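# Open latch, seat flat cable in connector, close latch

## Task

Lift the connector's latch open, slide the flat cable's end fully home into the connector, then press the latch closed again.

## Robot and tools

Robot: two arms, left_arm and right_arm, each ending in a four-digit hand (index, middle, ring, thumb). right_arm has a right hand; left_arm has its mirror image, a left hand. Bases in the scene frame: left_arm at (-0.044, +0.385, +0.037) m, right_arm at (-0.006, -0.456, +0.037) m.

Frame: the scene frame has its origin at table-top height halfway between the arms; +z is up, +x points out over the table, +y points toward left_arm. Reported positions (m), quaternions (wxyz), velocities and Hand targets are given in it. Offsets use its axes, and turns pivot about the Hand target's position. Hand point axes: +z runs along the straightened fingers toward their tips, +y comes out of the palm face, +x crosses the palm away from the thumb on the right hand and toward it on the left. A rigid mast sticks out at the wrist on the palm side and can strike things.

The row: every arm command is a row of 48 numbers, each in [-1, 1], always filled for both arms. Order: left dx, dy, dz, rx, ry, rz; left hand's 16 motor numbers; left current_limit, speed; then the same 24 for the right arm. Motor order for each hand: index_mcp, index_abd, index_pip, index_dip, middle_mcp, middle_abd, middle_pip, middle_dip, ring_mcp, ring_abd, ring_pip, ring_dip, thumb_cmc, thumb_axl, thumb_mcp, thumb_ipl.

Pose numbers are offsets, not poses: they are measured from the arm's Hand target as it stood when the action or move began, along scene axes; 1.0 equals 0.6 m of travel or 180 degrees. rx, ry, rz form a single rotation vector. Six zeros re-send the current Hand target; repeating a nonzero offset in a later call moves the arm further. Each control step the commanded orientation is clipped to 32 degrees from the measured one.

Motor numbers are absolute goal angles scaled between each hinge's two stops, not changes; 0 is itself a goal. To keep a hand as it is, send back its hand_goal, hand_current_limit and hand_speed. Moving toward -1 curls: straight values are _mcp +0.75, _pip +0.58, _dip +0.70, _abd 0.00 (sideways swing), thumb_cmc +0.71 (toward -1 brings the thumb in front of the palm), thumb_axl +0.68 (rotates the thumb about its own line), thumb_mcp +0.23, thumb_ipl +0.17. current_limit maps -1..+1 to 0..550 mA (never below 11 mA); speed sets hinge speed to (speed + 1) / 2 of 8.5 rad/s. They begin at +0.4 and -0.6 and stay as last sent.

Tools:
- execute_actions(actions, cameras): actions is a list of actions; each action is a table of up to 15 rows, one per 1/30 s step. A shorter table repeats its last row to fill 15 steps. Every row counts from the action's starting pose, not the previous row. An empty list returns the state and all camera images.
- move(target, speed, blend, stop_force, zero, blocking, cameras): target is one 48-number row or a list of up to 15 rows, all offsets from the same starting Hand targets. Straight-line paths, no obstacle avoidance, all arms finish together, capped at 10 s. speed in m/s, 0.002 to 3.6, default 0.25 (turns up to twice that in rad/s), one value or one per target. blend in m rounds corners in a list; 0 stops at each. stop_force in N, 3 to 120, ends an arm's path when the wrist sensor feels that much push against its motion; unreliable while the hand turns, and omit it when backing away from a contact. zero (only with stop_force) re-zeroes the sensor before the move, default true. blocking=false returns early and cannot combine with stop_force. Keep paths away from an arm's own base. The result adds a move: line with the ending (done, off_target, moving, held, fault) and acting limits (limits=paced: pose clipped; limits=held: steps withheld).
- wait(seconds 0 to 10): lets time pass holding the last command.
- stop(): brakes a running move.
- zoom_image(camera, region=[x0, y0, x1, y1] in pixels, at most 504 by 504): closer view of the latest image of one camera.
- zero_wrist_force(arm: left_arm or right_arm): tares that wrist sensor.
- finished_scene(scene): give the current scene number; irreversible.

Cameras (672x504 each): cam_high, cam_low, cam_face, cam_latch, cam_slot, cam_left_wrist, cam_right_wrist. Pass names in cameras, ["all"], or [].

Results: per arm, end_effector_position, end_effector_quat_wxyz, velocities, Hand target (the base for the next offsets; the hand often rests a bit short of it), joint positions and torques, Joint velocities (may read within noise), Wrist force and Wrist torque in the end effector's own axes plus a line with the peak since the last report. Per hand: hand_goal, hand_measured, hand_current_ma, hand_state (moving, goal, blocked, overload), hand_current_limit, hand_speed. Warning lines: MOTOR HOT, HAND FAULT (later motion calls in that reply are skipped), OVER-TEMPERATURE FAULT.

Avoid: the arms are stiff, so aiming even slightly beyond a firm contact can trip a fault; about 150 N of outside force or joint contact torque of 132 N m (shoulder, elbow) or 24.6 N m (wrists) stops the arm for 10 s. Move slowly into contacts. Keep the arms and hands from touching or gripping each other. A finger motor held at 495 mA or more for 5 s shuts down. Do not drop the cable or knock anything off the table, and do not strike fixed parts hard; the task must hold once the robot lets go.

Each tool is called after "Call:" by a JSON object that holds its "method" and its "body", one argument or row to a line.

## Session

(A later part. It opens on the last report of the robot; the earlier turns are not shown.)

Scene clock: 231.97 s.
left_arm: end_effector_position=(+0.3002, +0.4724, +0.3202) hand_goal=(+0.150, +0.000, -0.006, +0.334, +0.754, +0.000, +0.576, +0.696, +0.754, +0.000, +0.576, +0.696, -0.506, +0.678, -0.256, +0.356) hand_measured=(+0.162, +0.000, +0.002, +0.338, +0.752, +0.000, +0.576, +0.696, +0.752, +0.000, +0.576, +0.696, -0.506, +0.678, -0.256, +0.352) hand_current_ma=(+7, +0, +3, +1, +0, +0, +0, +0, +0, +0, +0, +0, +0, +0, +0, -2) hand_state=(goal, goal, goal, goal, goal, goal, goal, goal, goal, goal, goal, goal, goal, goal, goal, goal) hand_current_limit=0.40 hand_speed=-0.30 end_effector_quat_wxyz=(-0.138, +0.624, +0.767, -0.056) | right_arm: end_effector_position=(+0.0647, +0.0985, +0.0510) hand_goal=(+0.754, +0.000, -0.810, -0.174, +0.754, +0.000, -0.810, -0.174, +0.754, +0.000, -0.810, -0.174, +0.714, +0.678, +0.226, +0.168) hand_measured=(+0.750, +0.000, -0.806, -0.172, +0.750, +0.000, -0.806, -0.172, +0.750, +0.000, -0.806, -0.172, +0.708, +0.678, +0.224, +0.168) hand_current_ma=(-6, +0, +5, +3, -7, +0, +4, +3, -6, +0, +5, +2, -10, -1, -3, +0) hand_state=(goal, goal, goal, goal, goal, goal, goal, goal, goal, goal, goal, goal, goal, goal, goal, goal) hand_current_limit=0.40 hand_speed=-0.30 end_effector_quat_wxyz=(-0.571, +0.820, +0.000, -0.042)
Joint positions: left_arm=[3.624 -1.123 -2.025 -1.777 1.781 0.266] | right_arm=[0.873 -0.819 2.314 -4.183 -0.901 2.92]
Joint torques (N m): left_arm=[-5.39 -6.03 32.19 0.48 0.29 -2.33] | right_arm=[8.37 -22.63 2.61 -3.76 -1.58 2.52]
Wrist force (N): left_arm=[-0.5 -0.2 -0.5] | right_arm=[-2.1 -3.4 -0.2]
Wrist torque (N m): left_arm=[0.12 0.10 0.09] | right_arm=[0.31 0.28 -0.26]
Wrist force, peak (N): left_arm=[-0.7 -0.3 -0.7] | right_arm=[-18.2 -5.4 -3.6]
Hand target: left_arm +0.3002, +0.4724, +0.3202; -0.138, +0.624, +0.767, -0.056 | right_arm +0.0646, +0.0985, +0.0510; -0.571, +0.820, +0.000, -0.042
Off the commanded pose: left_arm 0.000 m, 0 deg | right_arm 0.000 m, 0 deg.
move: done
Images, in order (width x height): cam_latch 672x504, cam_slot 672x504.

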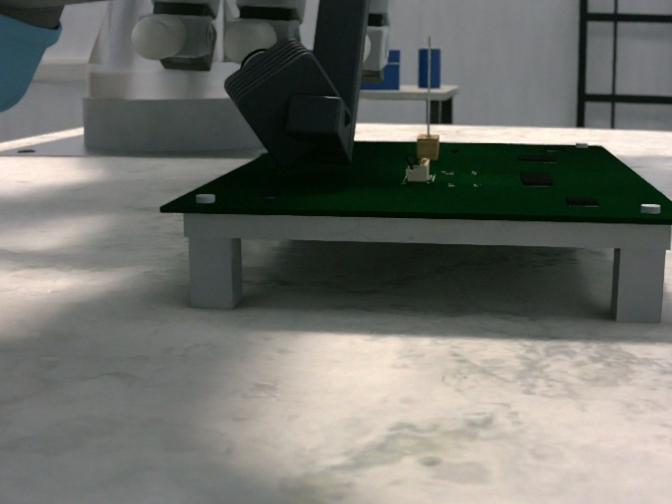

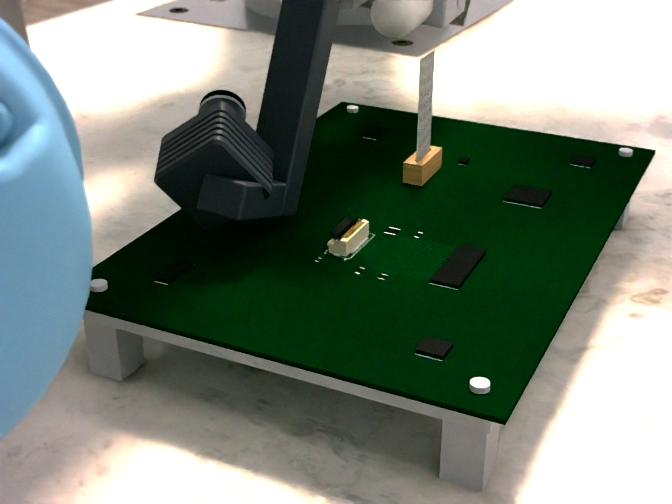

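Call:
{"method": "move", "body": {
  "target": [
    [0.033,-0.2,0,-0.0727,0.1196,-0.0425,0.15,0,-0.007,0.333,0.754,0,0.576,0.696,0.754,0,0.576,0.696,-0.506,0.677,-0.256,0.356,0.4,-0.3,0,-0.064,0.1983,0,0,0,0.754,0,-0.81,-0.174,0.754,0,-0.81,-0.174,0.754,0,-0.81,-0.174,0.714,0.678,0.226,0.168,0.4,-0.3],
    [0,-0.367,-0.033,-0.1453,0.2391,-0.0851,0.15,0,-0.007,0.333,0.754,0,0.576,0.696,0.754,0,0.576,0.696,-0.506,0.677,-0.256,0.356,0.4,-0.3,0.2257,-0.2475,0.415,-0.1901,-0.073,-0.0186,0.754,0,-0.81,-0.174,0.754,0,-0.81,-0.174,0.754,0,-0.81,-0.174,0.714,0.678,0.226,0.168,0.4,-0.3],
    [-0.083,-0.533,-0.067,-0.218,0.3587,-0.1276,0.15,0,-0.007,0.333,0.754,0,0.576,0.696,0.754,0,0.576,0.696,-0.506,0.677,-0.256,0.356,0.4,-0.3,0.459,-0.581,0.548,-0.3802,-0.1461,-0.0371,0.754,0,-0.81,-0.174,0.754,0,-0.81,-0.174,0.754,0,-0.81,-0.174,0.714,0.678,0.226,0.168,0.4,-0.3]
  ],
  "speed": 0.3,
  "blend": [0.02,0.03,0],
  "cameras": ["cam_high"]
}}

Scene clock: 287.40 s.
left_arm: end_effector_position=(+0.2504, +0.1526, +0.2800) hand_goal=(+0.150, +0.000, -0.006, +0.334, +0.754, +0.000, +0.576, +0.696, +0.754, +0.000, +0.576, +0.696, -0.506, +0.678, -0.256, +0.356) hand_measured=(+0.148, +0.000, -0.004, +0.338, +0.748, +0.000, +0.576, +0.696, +0.746, +0.000, +0.576, +0.696, -0.506, +0.678, -0.256, +0.354) hand_current_ma=(+0, +0, +1, +1, -3, +0, +0, +0, -3, +0, +0, +0, +0, +0, +0, +0) hand_state=(goal, goal, goal, goal, goal, goal, goal, goal, goal, goal, goal, goal, goal, goal, goal, goal) hand_current_limit=0.40 hand_speed=-0.30 end_effector_quat_wxyz=(-0.318, +0.638, +0.387, -0.584) | right_arm: end_effector_position=(+0.3399, -0.2500, +0.3798) hand_goal=(+0.754, +0.000, -0.810, -0.174, +0.754, +0.000, -0.810, -0.174, +0.754, +0.000, -0.810, -0.174, +0.714, +0.678, +0.226, +0.168) hand_measured=(+0.752, +0.000, -0.806, -0.172, +0.752, +0.000, -0.806, -0.172, +0.752, +0.000, -0.806, -0.172, +0.712, +0.678, +0.224, +0.168) hand_current_ma=(-1, +0, +5, +3, -2, +0, +4, +3, -1, +0, +5, +2, -3, -1, -3, +0) hand_state=(goal, goal, goal, goal, goal, goal, goal, goal, goal, goal, goal, goal, goal, goal, goal, goal) hand_current_limit=0.40 hand_speed=-0.30 end_effector_quat_wxyz=(-0.003, +0.983, +0.055, +0.173)
Joint positions: left_arm=[3.005 -1.916 -1.508 -2.743 1.399 0.507] | right_arm=[0.41 -1.823 1.925 -1.996 -1.699 1.898]
Joint torques (N m): left_arm=[-5.26 20.26 28.66 -3.28 -2.52 2.82] | right_arm=[-5.47 -2.17 -31 -4.29 -2.17 -2.96]
Wrist force (N): left_arm=[-3.4 -1.9 0.3] | right_arm=[-0.9 -1.7 -1.3]
Wrist torque (N m): left_arm=[-0.04 0.55 -0.09] | right_arm=[0.43 0.24 0.15]
Wrist force, peak (N): left_arm=[-3.7 -2.0 0.1] | right_arm=[-2.8 -3.6 0.0]
Hand target: left_arm +0.2504, +0.1526, +0.2800; -0.318, +0.638, +0.387, -0.585 | right_arm +0.3400, -0.2501, +0.3798; -0.003, +0.983, +0.055, +0.173
Off the commanded pose: left_arm 0.000 m, 0 deg | right_arm 0.000 m, 0 deg.
move: done
Images, in order (width x height): cam_high 672x504.

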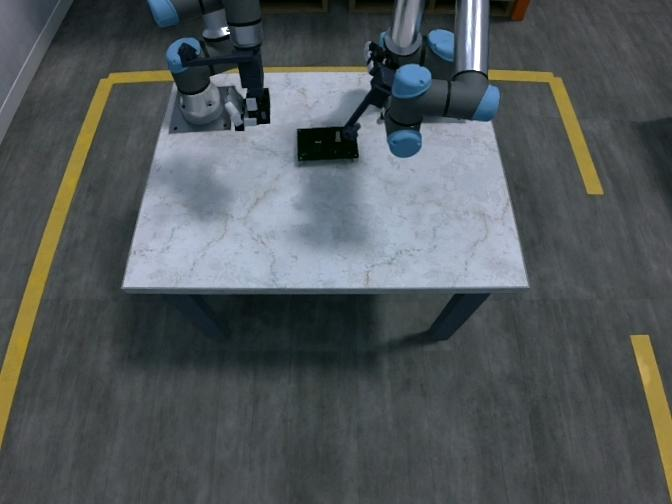

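Call:
{"method": "move", "body": {
  "target": [
    [-0.164,-0.1952,-0.16,0,0,0,0.15,0,-0.007,0.333,0.754,0,0.576,0.696,0.754,0,0.576,0.696,-0.506,0.677,-0.256,0.356,0.4,-0.6,0,0,0,0,0,0,0.754,0,-0.81,-0.174,0.754,0,-0.81,-0.174,0.754,0,-0.81,-0.174,0.714,0.678,0.226,0.168,0.4,-0.3],
    [-0.164,-0.1952,-0.31,0,0,0,0.15,0,-0.007,0.333,0.754,0,0.576,0.696,0.754,0,0.576,0.696,-0.506,0.677,-0.256,0.356,0.4,-0.6,0,0,0,0,0,0,0.754,0,-0.81,-0.174,0.754,0,-0.81,-0.174,0.754,0,-0.81,-0.174,0.714,0.678,0.226,0.168,0.4,-0.3],
    [-0.164,-0.1952,-0.31,0,0,0,0.04,0,-0.007,0.333,0.754,0,0.576,0.696,0.754,0,0.576,0.696,-0.506,0.677,-0.256,0.356,0.4,-0.6,0,0,0,0,0,0,0.754,0,-0.81,-0.174,0.754,0,-0.81,-0.174,0.754,0,-0.81,-0.174,0.714,0.678,0.226,0.168,0.4,-0.3]
  ],
  "speed": [0.2,0.08,0.02],
  "cameras": ["cam_latch","cam_slot","cam_face"]
}}

Call:
{"method": "zoom_image", "body": {
  "camera": "cam_latch",
  "region": [360, 20, 500, 185]
}}

Call:
{"method": "zoom_image", "body": {
  "camera": "cam_slot",
  "region": [330, 20, 520, 220]
}}

Scene clock: 303.63 s.
left_arm: end_effector_position=(+0.1520, +0.0355, +0.0940) hand_goal=(+0.040, +0.000, -0.006, +0.334, +0.754, +0.000, +0.576, +0.696, +0.754, +0.000, +0.576, +0.696, -0.506, +0.678, -0.256, +0.356) hand_measured=(+0.038, +0.000, -0.004, +0.338, +0.748, +0.000, +0.576, +0.696, +0.746, +0.000, +0.576, +0.696, -0.506, +0.678, -0.256, +0.354) hand_current_ma=(+0, +0, +1, +1, -3, +0, +0, +0, -4, +0, +0, +0, +0, +0, +0, +0) hand_state=(goal, goal, goal, goal, goal, goal, goal, goal, goal, goal, goal, goal, goal, goal, goal, goal) hand_current_limit=0.40 hand_speed=-0.60 end_effector_quat_wxyz=(-0.318, +0.638, +0.387, -0.585) | right_arm: end_effector_position=(+0.3400, -0.2501, +0.3798) hand_goal=(+0.754, +0.000, -0.810, -0.174, +0.754, +0.000, -0.810, -0.174, +0.754, +0.000, -0.810, -0.174, +0.714, +0.678, +0.226, +0.168) hand_measured=(+0.752, +0.000, -0.806, -0.172, +0.752, +0.000, -0.806, -0.172, +0.752, +0.000, -0.806, -0.172, +0.712, +0.678, +0.224, +0.168) hand_current_ma=(-1, +0, +5, +3, -2, +0, +4, +3, -1, +0, +5, +2, -3, -1, -3, +0) hand_state=(goal, goal, goal, goal, goal, goal, goal, goal, goal, goal, goal, goal, goal, goal, goal, goal) hand_current_limit=0.40 hand_speed=-0.30 end_effector_quat_wxyz=(-0.003, +0.983, +0.055, +0.173)
Joint positions: left_arm=[2.736 -2.071 -1.824 -2.261 1.132 0.473] | right_arm=[0.41 -1.823 1.925 -1.997 -1.7 1.898]
Joint torques (N m): left_arm=[-6.24 23.51 7.1 0.22 -2.64 -2.53] | right_arm=[-5.3 -2.39 -30.62 -4.1 -2.23 -2.89]
Wrist force (N): left_arm=[-3.5 -2.2 0.4] | right_arm=[-0.8 -1.8 -1.2]
Wrist torque (N m): left_arm=[-0.09 0.58 0.00] | right_arm=[0.42 0.22 0.16]
Wrist force, peak (N): left_arm=[-3.9 -2.6 0.1] | right_arm=[-1.0 -1.8 -1.3]
Hand target: left_arm +0.1520, +0.0355, +0.0940; -0.318, +0.638, +0.387, -0.585 | right_arm +0.3400, -0.2501, +0.3798; -0.003, +0.983, +0.055, +0.173
Off the commanded pose: left_arm 0.000 m, 0 deg | right_arm 0.000 m, 0 deg.
move: done
Images, in order (width x height): cam_face 672x504, cam_latch 672x504, cam_slot 672x504.

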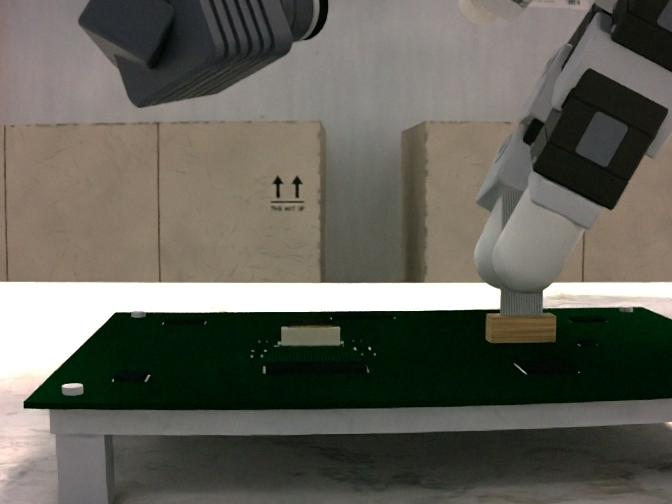

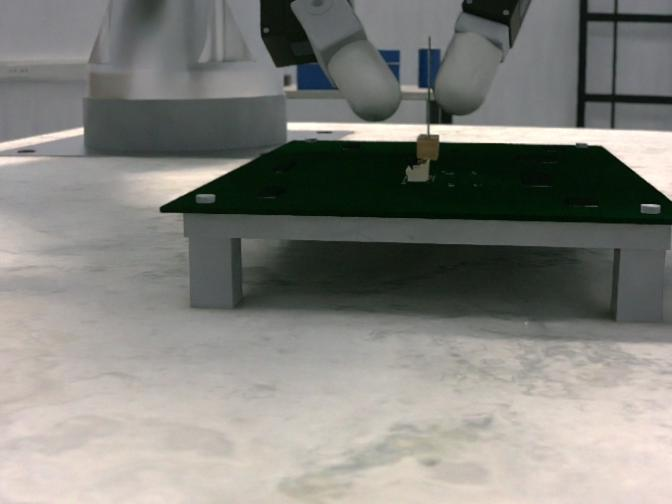

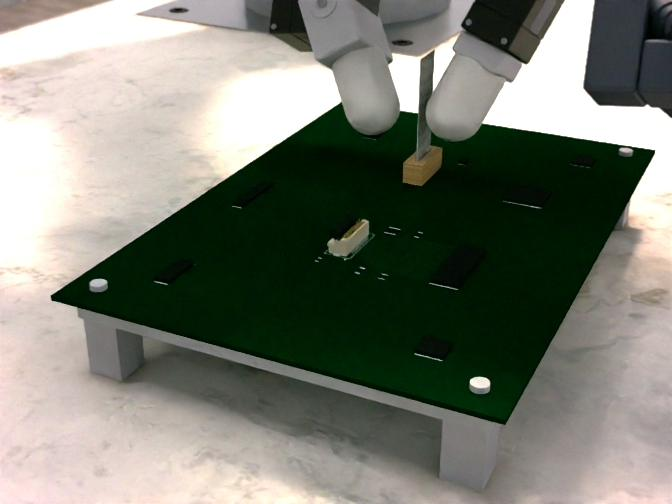

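Scaled by 3.055 from the camera's 672x504 image, which has a finer 960x720 frame.

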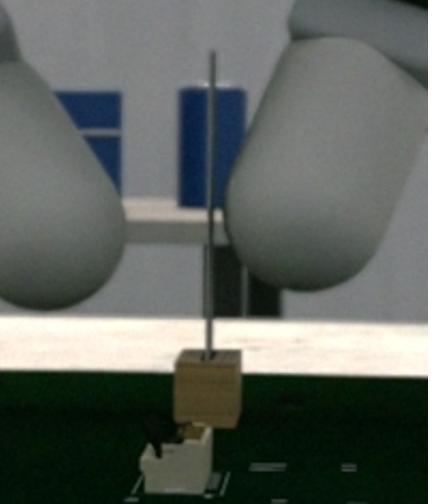

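Scaled by 2.520 from the camera's 672x504 image, which has a finer 960x720 frame.

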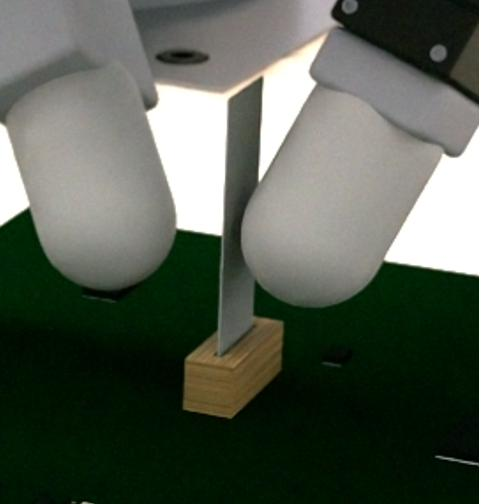

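Call:
{"method": "move", "body": {
  "target": [
    [-0.003,0,0,0,0,0,-0.09,0,-0.007,0.333,0.754,0,0.576,0.696,0.754,0,0.576,0.696,-0.506,0.677,-0.256,0.356,0.4,-0.9,0,0,0,0,0,0,0.754,0,-0.81,-0.174,0.754,0,-0.81,-0.174,0.754,0,-0.81,-0.174,0.714,0.678,0.226,0.168,0.4,-0.3],
    [-0.0105,0,0,0,0,0,-0.18,0,-0.007,0.333,0.754,0,0.576,0.696,0.754,0,0.576,0.696,-0.506,0.677,-0.256,0.356,0.4,-0.9,0,0,0,0,0,0,0.754,0,-0.81,-0.174,0.754,0,-0.81,-0.174,0.754,0,-0.81,-0.174,0.714,0.678,0.226,0.168,0.4,-0.3],
    [-0.0112,0,0.0003,0,0,0,-0.18,0,-0.007,0.333,0.754,0,0.576,0.696,0.754,0,0.576,0.696,-0.506,0.677,-0.256,0.356,0.4,-0.9,0,0,0,0,0,0,0.754,0,-0.81,-0.174,0.754,0,-0.81,-0.174,0.754,0,-0.81,-0.174,0.714,0.678,0.226,0.168,0.4,-0.3]
  ],
  "speed": 0.01,
  "cameras": ["cam_latch","cam_slot","cam_face"]
}}

Call:
{"method": "zoom_image", "body": {
  "camera": "cam_latch",
  "region": [360, 20, 500, 185]
}}

Call:
{"method": "zoom_image", "body": {
  "camera": "cam_slot",
  "region": [330, 20, 520, 220]
}}

Scene clock: 321.97 s.
left_arm: end_effector_position=(+0.1453, +0.0355, +0.0942) hand_goal=(-0.180, +0.000, -0.006, +0.334, +0.754, +0.000, +0.576, +0.696, +0.754, +0.000, +0.576, +0.696, -0.506, +0.678, -0.256, +0.356) hand_measured=(-0.094, +0.000, +0.022, +0.346, +0.748, +0.000, +0.576, +0.696, +0.746, +0.000, +0.576, +0.696, -0.506, +0.678, -0.236, +0.366) hand_current_ma=(+193, +0, +30, +7, -3, +0, +0, +0, -4, +0, +0, +0, +0, +0, +26, +9) hand_state=(blocked, goal, blocked, goal, goal, goal, goal, goal, goal, goal, goal, goal, goal, goal, blocked, goal) hand_current_limit=0.40 hand_speed=-0.90 end_effector_quat_wxyz=(-0.318, +0.638, +0.387, -0.585) | right_arm: end_effector_position=(+0.3400, -0.2501, +0.3798) hand_goal=(+0.754, +0.000, -0.810, -0.174, +0.754, +0.000, -0.810, -0.174, +0.754, +0.000, -0.810, -0.174, +0.714, +0.678, +0.226, +0.168) hand_measured=(+0.752, +0.000, -0.806, -0.172, +0.752, +0.000, -0.806, -0.172, +0.752, +0.000, -0.806, -0.172, +0.712, +0.678, +0.224, +0.168) hand_current_ma=(-1, +0, +5, +3, -2, +0, +4, +3, -1, +0, +5, +2, -3, -1, -3, +0) hand_state=(goal, goal, goal, goal, goal, goal, goal, goal, goal, goal, goal, goal, goal, goal, goal, goal) hand_current_limit=0.40 hand_speed=-0.30 end_effector_quat_wxyz=(-0.003, +0.983, +0.055, +0.173)
Joint positions: left_arm=[2.731 -2.061 -1.841 -2.254 1.127 0.472] | right_arm=[0.41 -1.823 1.925 -1.997 -1.7 1.898]
Joint torques (N m): left_arm=[-6.84 42 6.92 0.17 -2.63 -2.33] | right_arm=[-5.65 -3.08 -28.77 -4.09 -2.17 -2.88]
Wrist force (N): left_arm=[-3.7 -3.6 0.0] | right_arm=[-1.0 -1.6 -0.9]
Wrist torque (N m): left_arm=[-0.12 0.56 -0.01] | right_arm=[0.42 0.23 0.15]
Wrist force, peak (N): left_arm=[-4.2 -4.9 0.0] | right_arm=[-1.2 -1.8 -1.3]
Hand target: left_arm +0.1452, +0.0355, +0.0942; -0.318, +0.638, +0.387, -0.585 | right_arm +0.3400, -0.2501, +0.3798; -0.003, +0.983, +0.055, +0.173
Off the commanded pose: left_arm 0.000 m, 0 deg | right_arm 0.000 m, 0 deg.
move: done
Images, in order (width x height): cam_face 672x504, cam_latch 672x504, cam_slot 672x504.

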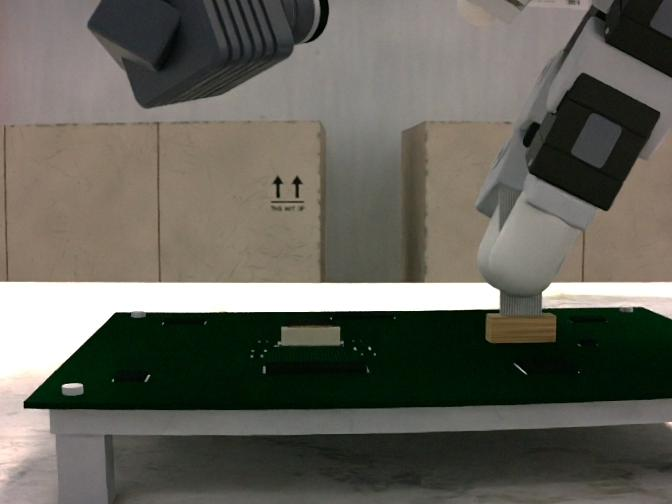

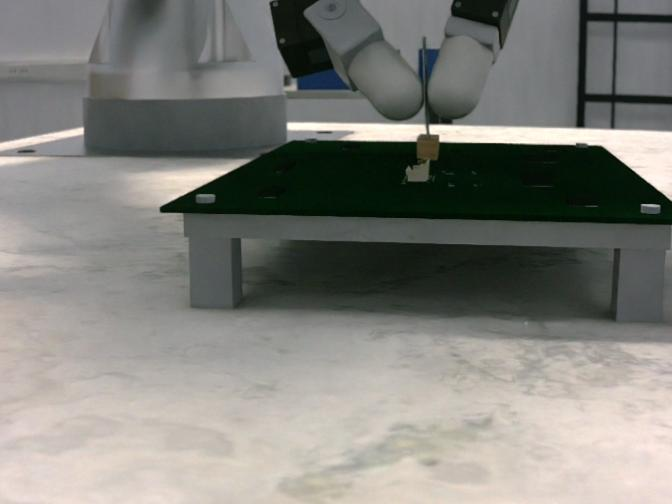

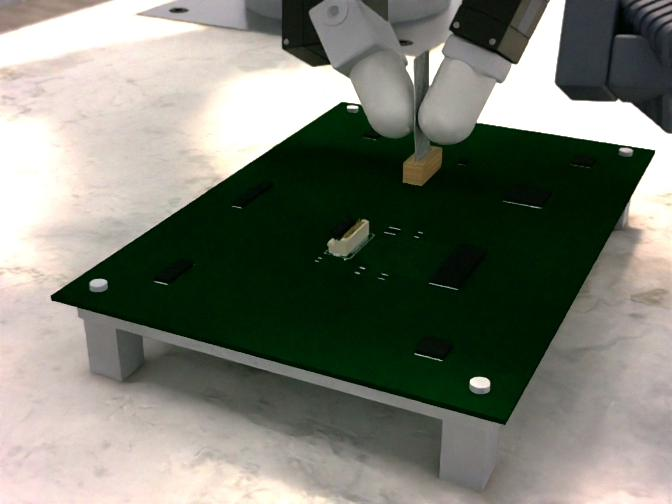

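Scaled by 3.055 from the camera's 672x504 image, which has a finer 960x720 frame.

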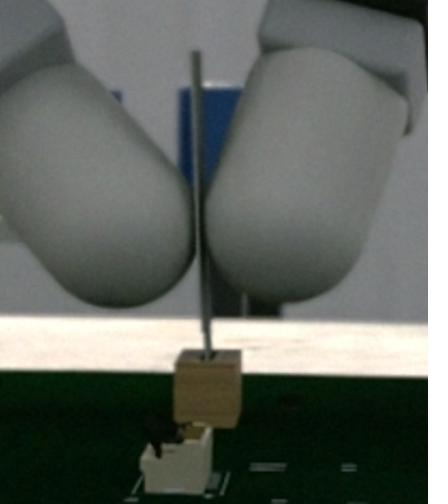

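Scaled by 2.520 from the camera's 672x504 image, which has a finer 960x720 frame.

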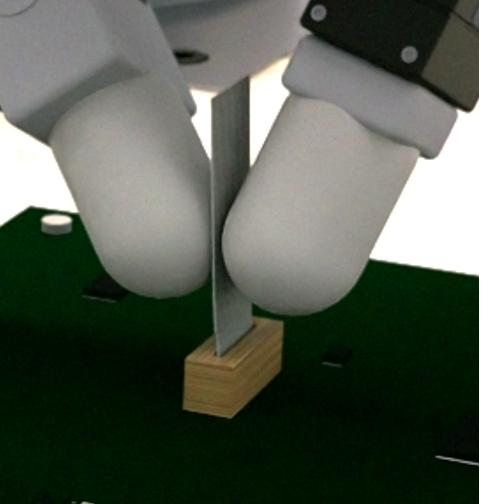

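Call:
{"method": "move", "body": {
  "target": [
    [0,0,0.031,0,0,0,-0.18,0,-0.007,0.333,0.754,0,0.576,0.696,0.754,0,0.576,0.696,-0.506,0.677,-0.256,0.356,0.4,-0.9,0,0,0,0,0,0,0.754,0,-0.81,-0.174,0.754,0,-0.81,-0.174,0.754,0,-0.81,-0.174,0.714,0.678,0.226,0.168,0.4,-0.3],
    [0.0073,-0.1083,0.0303,0,0,0,-0.18,0,-0.007,0.333,0.754,0,0.576,0.696,0.754,0,0.576,0.696,-0.506,0.677,-0.256,0.356,0.4,-0.9,0,0,0,0,0,0,0.754,0,-0.81,-0.174,0.754,0,-0.81,-0.174,0.754,0,-0.81,-0.174,0.714,0.678,0.226,0.168,0.4,-0.3]
  ],
  "speed": 0.05,
  "cameras": ["cam_latch","cam_slot","cam_face"]
}}

Call:
{"method": "zoom_image", "body": {
  "camera": "cam_latch",
  "region": [396, 100, 444, 188]
}}

Call:
{"method": "zoom_image", "body": {
  "camera": "cam_slot",
  "region": [310, 160, 380, 264]
}}

Call:
{"method": "zoom_image", "body": {
  "camera": "cam_face",
  "region": [260, 250, 360, 360]
}}

Scene clock: 345.77 s.
left_arm: end_effector_position=(+0.1496, -0.0294, +0.1124) hand_goal=(-0.180, +0.000, -0.006, +0.334, +0.754, +0.000, +0.576, +0.696, +0.754, +0.000, +0.576, +0.696, -0.506, +0.678, -0.256, +0.356) hand_measured=(-0.098, +0.000, +0.024, +0.348, +0.748, +0.000, +0.576, +0.696, +0.746, +0.000, +0.576, +0.696, -0.504, +0.678, -0.234, +0.366) hand_current_ma=(+180, +0, +33, +10, -3, +0, +0, +0, -4, +0, +0, +0, +0, +0, +29, +10) hand_state=(blocked, goal, blocked, goal, goal, goal, goal, goal, goal, goal, goal, goal, goal, goal, blocked, goal) hand_current_limit=0.40 hand_speed=-0.90 end_effector_quat_wxyz=(-0.318, +0.638, +0.387, -0.585) | right_arm: end_effector_position=(+0.3400, -0.2501, +0.3798) hand_goal=(+0.754, +0.000, -0.810, -0.174, +0.754, +0.000, -0.810, -0.174, +0.754, +0.000, -0.810, -0.174, +0.714, +0.678, +0.226, +0.168) hand_measured=(+0.752, +0.000, -0.806, -0.172, +0.752, +0.000, -0.806, -0.172, +0.752, +0.000, -0.806, -0.172, +0.712, +0.678, +0.224, +0.168) hand_current_ma=(-1, +0, +5, +3, -2, +0, +4, +3, -1, +0, +5, +2, -3, -1, -3, +0) hand_state=(goal, goal, goal, goal, goal, goal, goal, goal, goal, goal, goal, goal, goal, goal, goal, goal) hand_current_limit=0.40 hand_speed=-0.30 end_effector_quat_wxyz=(-0.003, +0.983, +0.055, +0.173)
Joint positions: left_arm=[2.623 -2.117 -1.685 -2.347 1.019 0.456] | right_arm=[0.41 -1.823 1.925 -1.997 -1.7 1.898]
Joint torques (N m): left_arm=[-5.85 25.16 22.56 -2.88 -2.62 -2.51] | right_arm=[-5.25 -4.31 -27.7 -4.05 -2.14 -2.77]
Wrist force (N): left_arm=[-3.6 -2.5 0.4] | right_arm=[-0.9 -1.6 -1.1]
Wrist torque (N m): left_arm=[-0.12 0.59 -0.03] | right_arm=[0.43 0.23 0.15]
Wrist force, peak (N): left_arm=[-4.0 -3.8 0.2] | right_arm=[-1.0 -1.9 -1.1]
Hand target: left_arm +0.1496, -0.0295, +0.1124; -0.318, +0.638, +0.387, -0.585 | right_arm +0.3400, -0.2501, +0.3798; -0.003, +0.983, +0.055, +0.173
Off the commanded pose: left_arm 0.000 m, 0 deg | right_arm 0.000 m, 0 deg.
move: done
Images, in order (width x height): cam_face 672x504, cam_latch 672x504, cam_slot 672x504.

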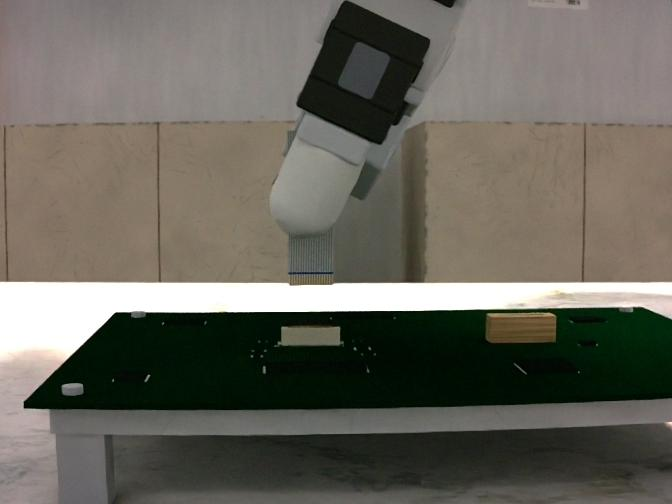

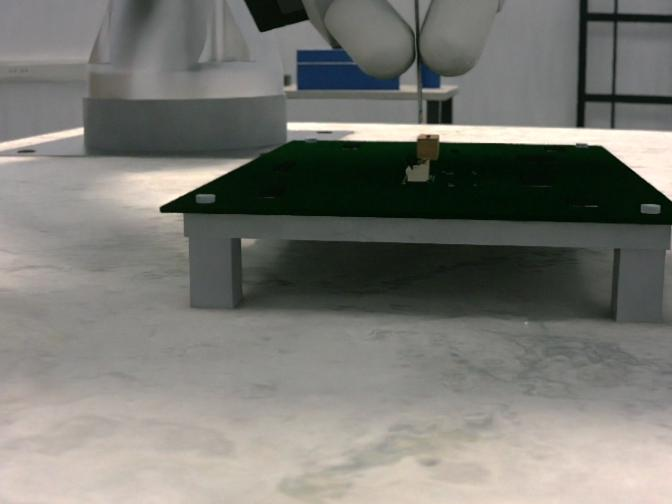

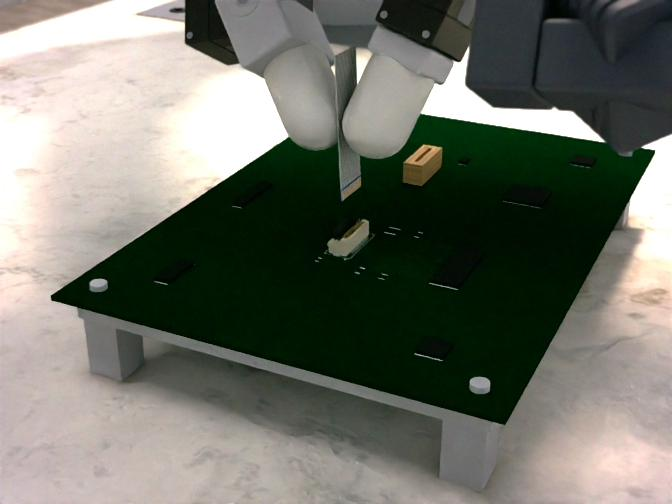

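Scaled by 5.727 from the camera's 672x504 image, which has a finer 960x720 frame.

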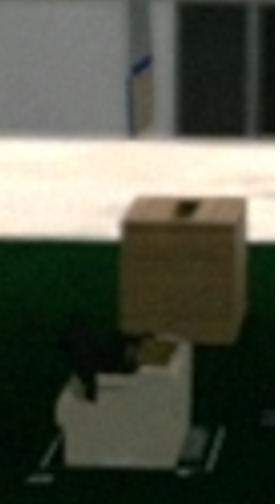

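Scaled by 4.846 from the camera's 672x504 image, which has a finer 960x720 frame.

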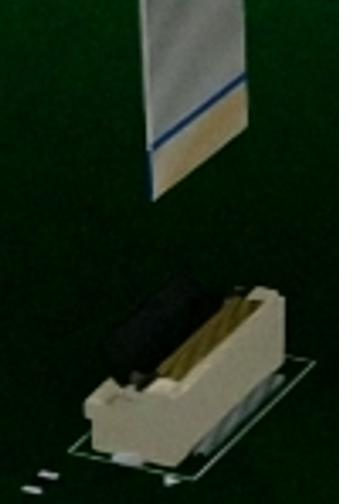

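Scaled by 4.582 from the camera's 672x504 image, which has a finer 960x720 frame.

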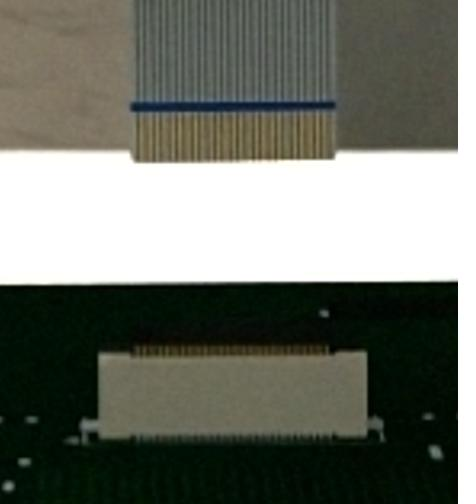

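Call:
{"method": "move", "body": {
  "target": [0,-0.0002,-0.0198,0,0,0,-0.18,0,-0.007,0.333,0.754,0,0.576,0.696,0.754,0,0.576,0.696,-0.506,0.677,-0.256,0.356,0.4,-0.9,0,0,0,0,0,0,0.754,0,-0.81,-0.174,0.754,0,-0.81,-0.174,0.754,0,-0.81,-0.174,0.714,0.678,0.226,0.168,0.4,-0.3],
  "speed": 0.03,
  "cameras": ["cam_latch","cam_slot","cam_face"]
}}

Call:
{"method": "zoom_image", "body": {
  "camera": "cam_latch",
  "region": [396, 110, 444, 188]
}}

Call:
{"method": "zoom_image", "body": {
  "camera": "cam_slot",
  "region": [316, 190, 376, 264]
}}

Call:
{"method": "zoom_image", "body": {
  "camera": "cam_face",
  "region": [260, 270, 360, 360]
}}

Scene clock: 374.77 s.
left_arm: end_effector_position=(+0.1496, -0.0296, +0.1006) hand_goal=(-0.180, +0.000, -0.006, +0.334, +0.754, +0.000, +0.576, +0.696, +0.754, +0.000, +0.576, +0.696, -0.506, +0.678, -0.256, +0.356) hand_measured=(-0.098, +0.000, +0.024, +0.348, +0.748, +0.000, +0.576, +0.696, +0.746, +0.000, +0.576, +0.696, -0.504, +0.678, -0.234, +0.366) hand_current_ma=(+180, +0, +33, +10, -3, +0, +0, +0, -4, +0, +0, +0, +0, +0, +29, +10) hand_state=(blocked, goal, blocked, goal, goal, goal, goal, goal, goal, goal, goal, goal, goal, goal, blocked, goal) hand_current_limit=0.40 hand_speed=-0.90 end_effector_quat_wxyz=(-0.318, +0.638, +0.387, -0.585) | right_arm: end_effector_position=(+0.3400, -0.2501, +0.3798) hand_goal=(+0.754, +0.000, -0.810, -0.174, +0.754, +0.000, -0.810, -0.174, +0.754, +0.000, -0.810, -0.174, +0.714, +0.678, +0.226, +0.168) hand_measured=(+0.752, +0.000, -0.806, -0.172, +0.752, +0.000, -0.806, -0.172, +0.752, +0.000, -0.806, -0.172, +0.712, +0.678, +0.224, +0.168) hand_current_ma=(-1, +0, +5, +3, -2, +0, +4, +3, -1, +0, +5, +2, -3, -1, -3, +0) hand_state=(goal, goal, goal, goal, goal, goal, goal, goal, goal, goal, goal, goal, goal, goal, goal, goal) hand_current_limit=0.40 hand_speed=-0.30 end_effector_quat_wxyz=(-0.003, +0.983, +0.055, +0.173)
Joint positions: left_arm=[2.623 -2.135 -1.693 -2.321 1.019 0.456] | right_arm=[0.41 -1.823 1.925 -1.997 -1.7 1.898]
Joint torques (N m): left_arm=[-5.61 25.41 8.6 0.23 -2.58 -2.5] | right_arm=[-5.2 -3.99 -26.03 -4.11 -1.98 -2.78]
Wrist force (N): left_arm=[-3.8 -2.1 0.3] | right_arm=[-0.8 -1.7 -1.1]
Wrist torque (N m): left_arm=[-0.05 0.61 -0.06] | right_arm=[0.41 0.20 0.16]
Wrist force, peak (N): left_arm=[-3.9 -2.5 0.3] | right_arm=[-0.9 -1.9 -1.3]
Hand target: left_arm +0.1496, -0.0296, +0.1005; -0.318, +0.638, +0.387, -0.585 | right_arm +0.3400, -0.2501, +0.3798; -0.003, +0.983, +0.055, +0.173
Off the commanded pose: left_arm 0.000 m, 0 deg | right_arm 0.000 m, 0 deg.
move: done
Images, in order (width x height): cam_face 672x504, cam_latch 672x504, cam_slot 672x504.

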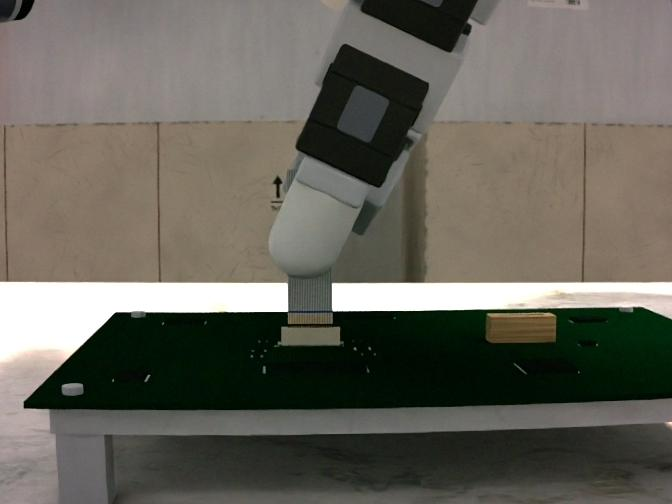

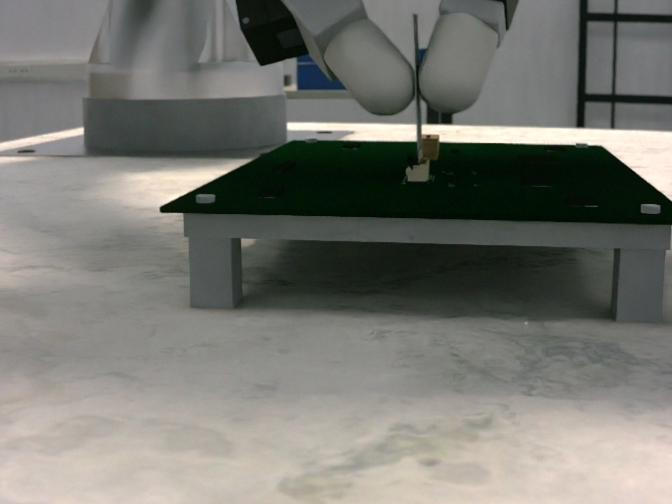

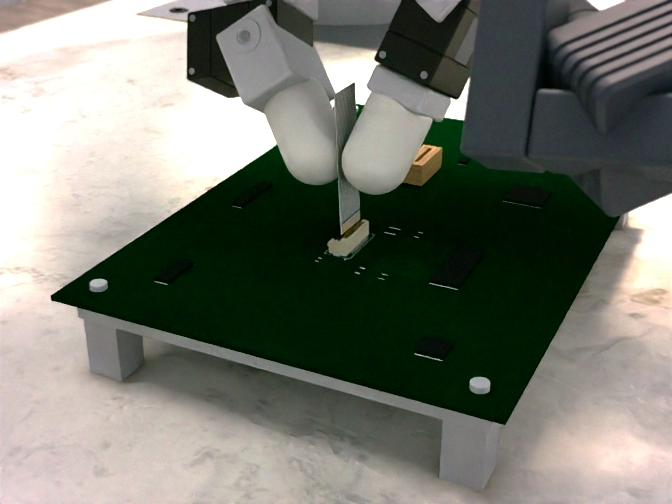

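Scaled by 6.462 from the camera's 672x504 image, which has a finer 960x720 frame.

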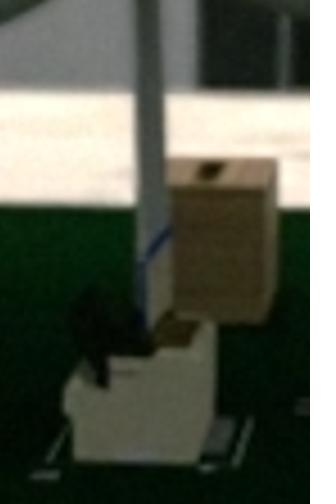

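Scaled by 6.811 from the camera's 672x504 image, which has a finer 960x720 frame.

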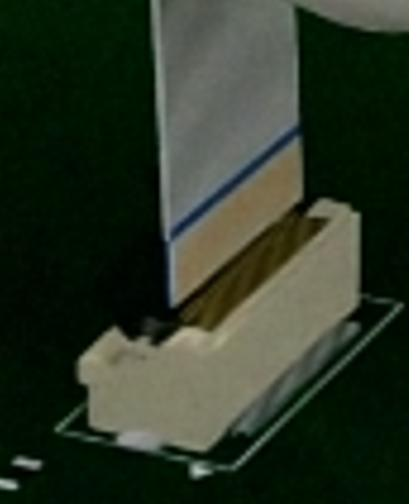

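Scaled by 5.040 from the camera's 672x504 image, which has a finer 960x720 frame.

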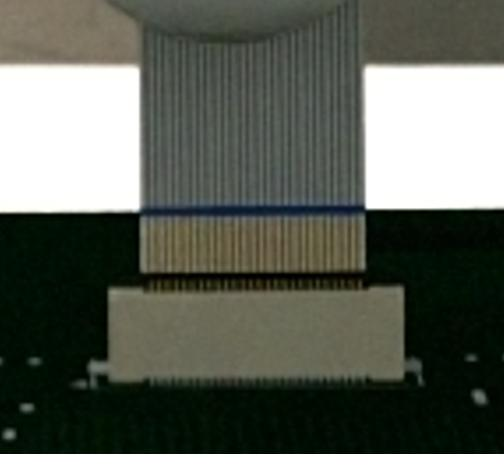

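Call:
{"method": "move", "body": {
  "target": [0,0.0003,-0.0042,0,0,0,-0.18,0,-0.007,0.333,0.754,0,0.576,0.696,0.754,0,0.576,0.696,-0.506,0.677,-0.256,0.356,0.4,-0.9,0,0,0,0,0,0,0.754,0,-0.81,-0.174,0.754,0,-0.81,-0.174,0.754,0,-0.81,-0.174,0.714,0.678,0.226,0.168,0.4,-0.3],
  "speed": 0.01,
  "cameras": ["cam_latch","cam_slot","cam_face"]
}}

Call:
{"method": "zoom_image", "body": {
  "camera": "cam_latch",
  "region": [396, 110, 444, 188]
}}

Call:
{"method": "zoom_image", "body": {
  "camera": "cam_slot",
  "region": [316, 190, 376, 264]
}}

Call:
{"method": "zoom_image", "body": {
  "camera": "cam_face",
  "region": [260, 270, 360, 360]
}}

Scene clock: 387.03 s.
left_arm: end_effector_position=(+0.1496, -0.0295, +0.0981) hand_goal=(-0.180, +0.000, -0.006, +0.334, +0.754, +0.000, +0.576, +0.696, +0.754, +0.000, +0.576, +0.696, -0.506, +0.678, -0.256, +0.356) hand_measured=(-0.098, -0.006, +0.024, +0.348, +0.748, +0.000, +0.576, +0.696, +0.746, +0.000, +0.576, +0.696, -0.508, +0.678, -0.234, +0.368) hand_current_ma=(+180, -2, +33, +10, -3, +0, +0, +0, -4, +0, +0, +0, +0, +0, +30, +11) hand_state=(blocked, goal, blocked, goal, goal, goal, goal, goal, goal, goal, goal, goal, goal, goal, blocked, goal) hand_current_limit=0.40 hand_speed=-0.90 end_effector_quat_wxyz=(-0.318, +0.638, +0.387, -0.585) | right_arm: end_effector_position=(+0.3400, -0.2501, +0.3798) hand_goal=(+0.754, +0.000, -0.810, -0.174, +0.754, +0.000, -0.810, -0.174, +0.754, +0.000, -0.810, -0.174, +0.714, +0.678, +0.226, +0.168) hand_measured=(+0.752, +0.000, -0.806, -0.172, +0.752, +0.000, -0.806, -0.172, +0.752, +0.000, -0.806, -0.172, +0.712, +0.678, +0.224, +0.168) hand_current_ma=(-1, +0, +5, +3, -2, +0, +4, +3, -1, +0, +5, +2, -3, -1, -3, +0) hand_state=(goal, goal, goal, goal, goal, goal, goal, goal, goal, goal, goal, goal, goal, goal, goal, goal) hand_current_limit=0.40 hand_speed=-0.30 end_effector_quat_wxyz=(-0.003, +0.983, +0.055, +0.173)
Joint positions: left_arm=[2.623 -2.138 -1.695 -2.316 1.019 0.456] | right_arm=[0.41 -1.823 1.925 -1.997 -1.7 1.898]
Joint torques (N m): left_arm=[7.44 27.45 6.85 0.61 2.3 -0.91] | right_arm=[-5.65 -5.1 -25.38 -4.09 -1.97 -2.74]
Wrist force (N): left_arm=[-4.9 -4.9 0.2] | right_arm=[-0.9 -1.6 -1.2]
Wrist torque (N m): left_arm=[-0.20 0.62 -0.02] | right_arm=[0.43 0.23 0.15]
Wrist force, peak (N): left_arm=[-5.2 -5.6 0.1] | right_arm=[-1.0 -1.8 -1.2]
Hand target: left_arm +0.1496, -0.0295, +0.0980; -0.318, +0.638, +0.387, -0.585 | right_arm +0.3400, -0.2501, +0.3798; -0.003, +0.983, +0.055, +0.173
Off the commanded pose: left_arm 0.000 m, 0 deg | right_arm 0.000 m, 0 deg.
move: done
Images, in order (width x height): cam_face 672x504, cam_latch 672x504, cam_slot 672x504.

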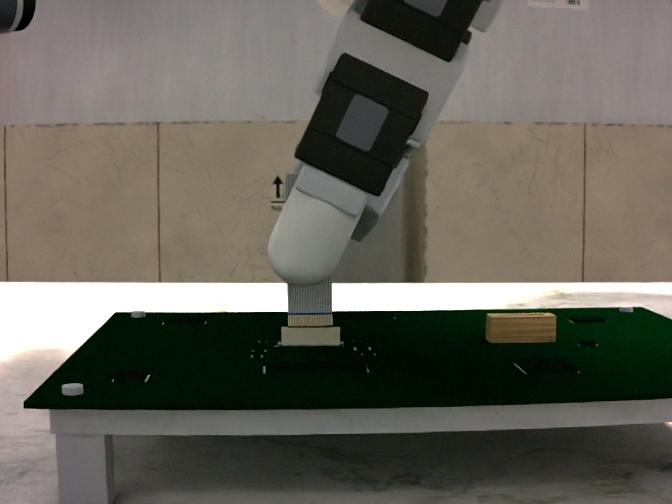

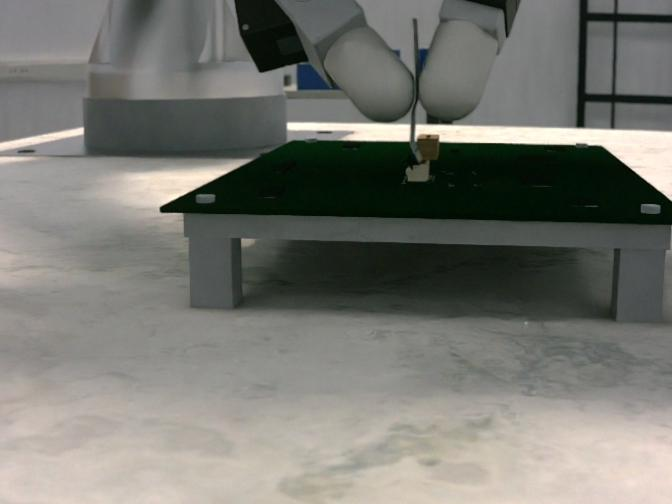

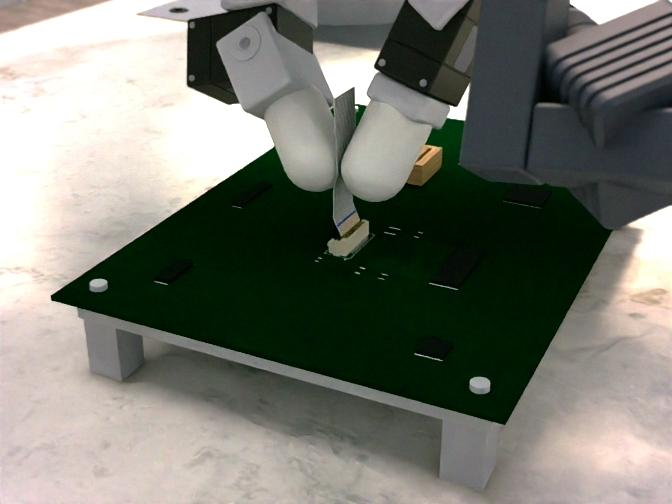

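Scaled by 6.462 from the camera's 672x504 image, which has a finer 960x720 frame.

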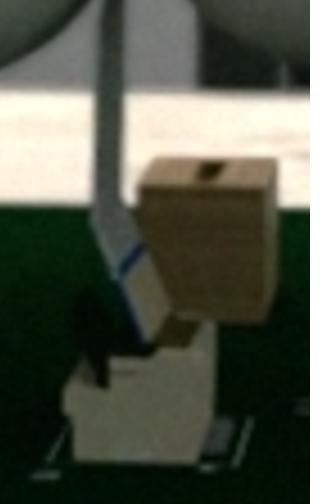

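Scaled by 6.811 from the camera's 672x504 image, which has a finer 960x720 frame.

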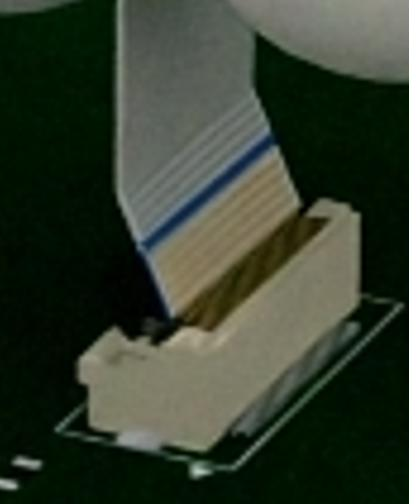

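Scaled by 5.040 from the camera's 672x504 image, which has a finer 960x720 frame.

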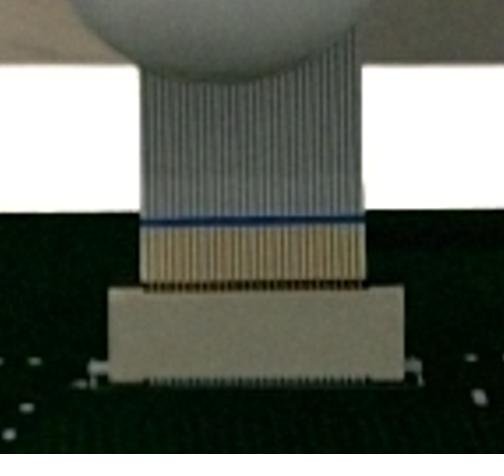

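Call:
{"method": "move", "body": {
  "target": [
    [0,0,0.006,0,0,0,-0.18,0,-0.007,0.333,0.754,0,0.576,0.696,0.754,0,0.576,0.696,-0.506,0.677,-0.256,0.356,0.4,-0.9,0,0,0,0,0,0,0.754,0,-0.81,-0.174,0.754,0,-0.81,-0.174,0.754,0,-0.81,-0.174,0.714,0.678,0.226,0.168,0.4,-0.3],
    [0.0038,0.0006,0.008,0,0.0128,0,-0.18,0,-0.007,0.333,0.754,0,0.576,0.696,0.754,0,0.576,0.696,-0.506,0.677,-0.256,0.356,0.4,-0.9,0,0,0,0,0,0,0.754,0,-0.81,-0.174,0.754,0,-0.81,-0.174,0.754,0,-0.81,-0.174,0.714,0.678,0.226,0.168,0.4,-0.3]
  ],
  "speed": 0.02,
  "cameras": ["cam_latch","cam_slot","cam_face"]
}}

Call:
{"method": "zoom_image", "body": {
  "camera": "cam_latch",
  "region": [396, 90, 444, 188]
}}

Call:
{"method": "zoom_image", "body": {
  "camera": "cam_slot",
  "region": [316, 190, 376, 264]
}}

Call:
{"method": "zoom_image", "body": {
  "camera": "cam_face",
  "region": [260, 270, 360, 360]
}}

Scene clock: 401.93 s.
left_arm: end_effector_position=(+0.1519, -0.0291, +0.1028) hand_goal=(-0.180, +0.000, -0.006, +0.334, +0.754, +0.000, +0.576, +0.696, +0.754, +0.000, +0.576, +0.696, -0.506, +0.678, -0.256, +0.356) hand_measured=(-0.100, +0.000, +0.024, +0.348, +0.748, +0.000, +0.576, +0.696, +0.746, +0.000, +0.576, +0.696, -0.506, +0.678, -0.232, +0.368) hand_current_ma=(+176, +0, +33, +10, -3, +0, +0, +0, -4, +0, +0, +0, +0, +0, +32, +11) hand_state=(blocked, goal, blocked, goal, goal, goal, goal, goal, goal, goal, goal, goal, goal, goal, blocked, goal) hand_current_limit=0.40 hand_speed=-0.90 end_effector_quat_wxyz=(-0.326, +0.626, +0.381, -0.597) | right_arm: end_effector_position=(+0.3400, -0.2501, +0.3798) hand_goal=(+0.754, +0.000, -0.810, -0.174, +0.754, +0.000, -0.810, -0.174, +0.754, +0.000, -0.810, -0.174, +0.714, +0.678, +0.226, +0.168) hand_measured=(+0.752, +0.000, -0.806, -0.172, +0.752, +0.000, -0.806, -0.172, +0.752, +0.000, -0.806, -0.172, +0.712, +0.678, +0.224, +0.168) hand_current_ma=(-1, +0, +5, +3, -2, +0, +4, +3, -1, +0, +5, +2, -3, -1, -3, +0) hand_state=(goal, goal, goal, goal, goal, goal, goal, goal, goal, goal, goal, goal, goal, goal, goal, goal) hand_current_limit=0.40 hand_speed=-0.30 end_effector_quat_wxyz=(-0.003, +0.983, +0.055, +0.173)
Joint positions: left_arm=[2.629 -2.161 -1.667 -2.369 1.023 0.479] | right_arm=[0.41 -1.823 1.925 -1.997 -1.7 1.898]
Joint torques (N m): left_arm=[7.04 27.48 23.8 -2.88 2.41 2.85] | right_arm=[-5.07 -4.82 -23.88 -4.09 -1.93 -2.87]
Wrist force (N): left_arm=[-3.7 -2.4 0.4] | right_arm=[-0.7 -1.8 -1.2]
Wrist torque (N m): left_arm=[-0.12 0.61 -0.14] | right_arm=[0.41 0.21 0.16]
Wrist force, peak (N): left_arm=[-5.2 -5.3 0.3] | right_arm=[-1.0 -1.9 -1.1]
Hand target: left_arm +0.1519, -0.0291, +0.1028; -0.326, +0.626, +0.381, -0.597 | right_arm +0.3400, -0.2501, +0.3798; -0.003, +0.983, +0.055, +0.173
Off the commanded pose: left_arm 0.000 m, 0 deg | right_arm 0.000 m, 0 deg.
move: done
Images, in order (width x height): cam_face 672x504, cam_latch 672x504, cam_slot 672x504.

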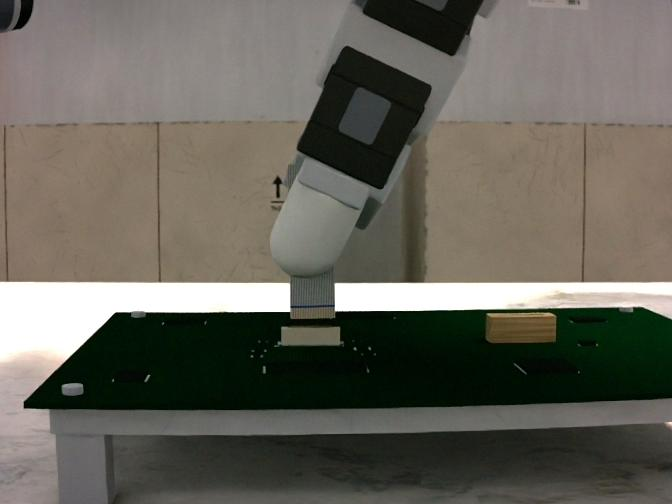

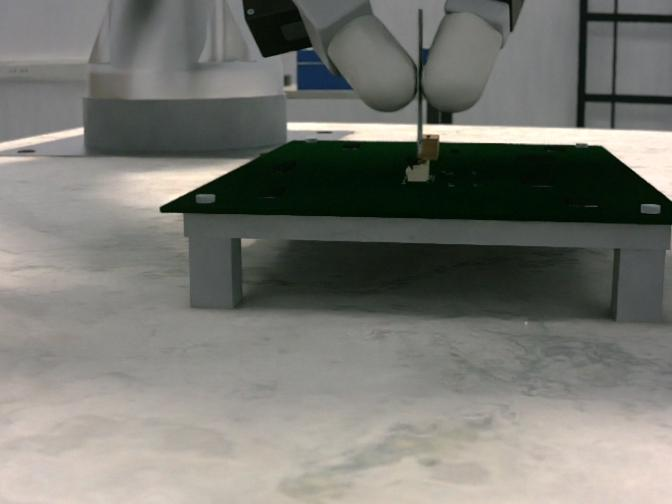

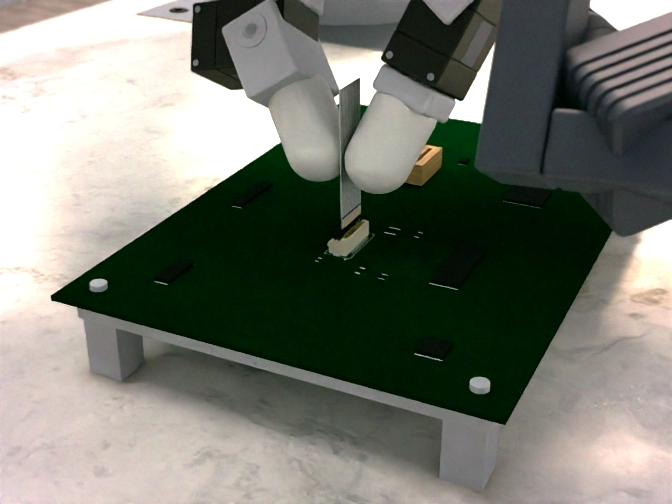

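Scaled by 5.143 from the camera's 672x504 image, which has a finer 960x720 frame.

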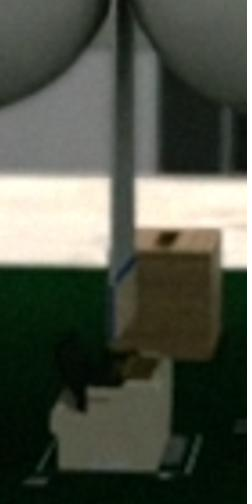

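Scaled by 6.811 from the camera's 672x504 image, which has a finer 960x720 frame.

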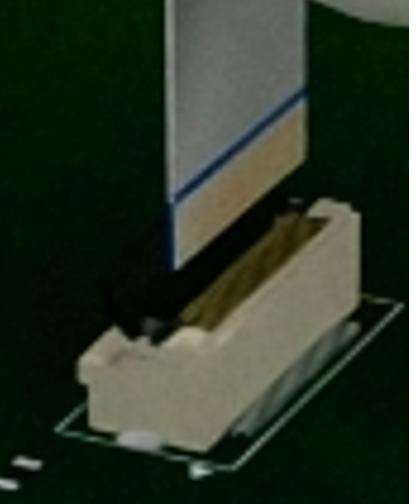

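Scaled by 5.040 from the camera's 672x504 image, which has a finer 960x720 frame.

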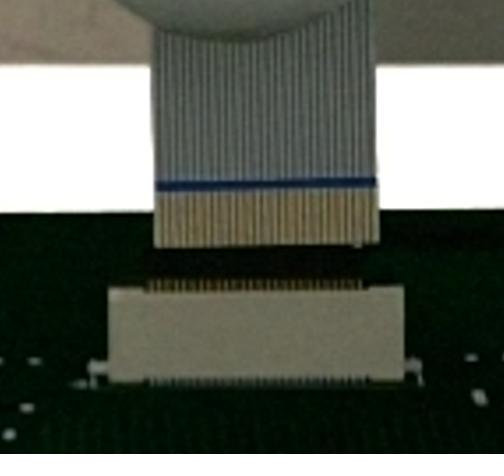

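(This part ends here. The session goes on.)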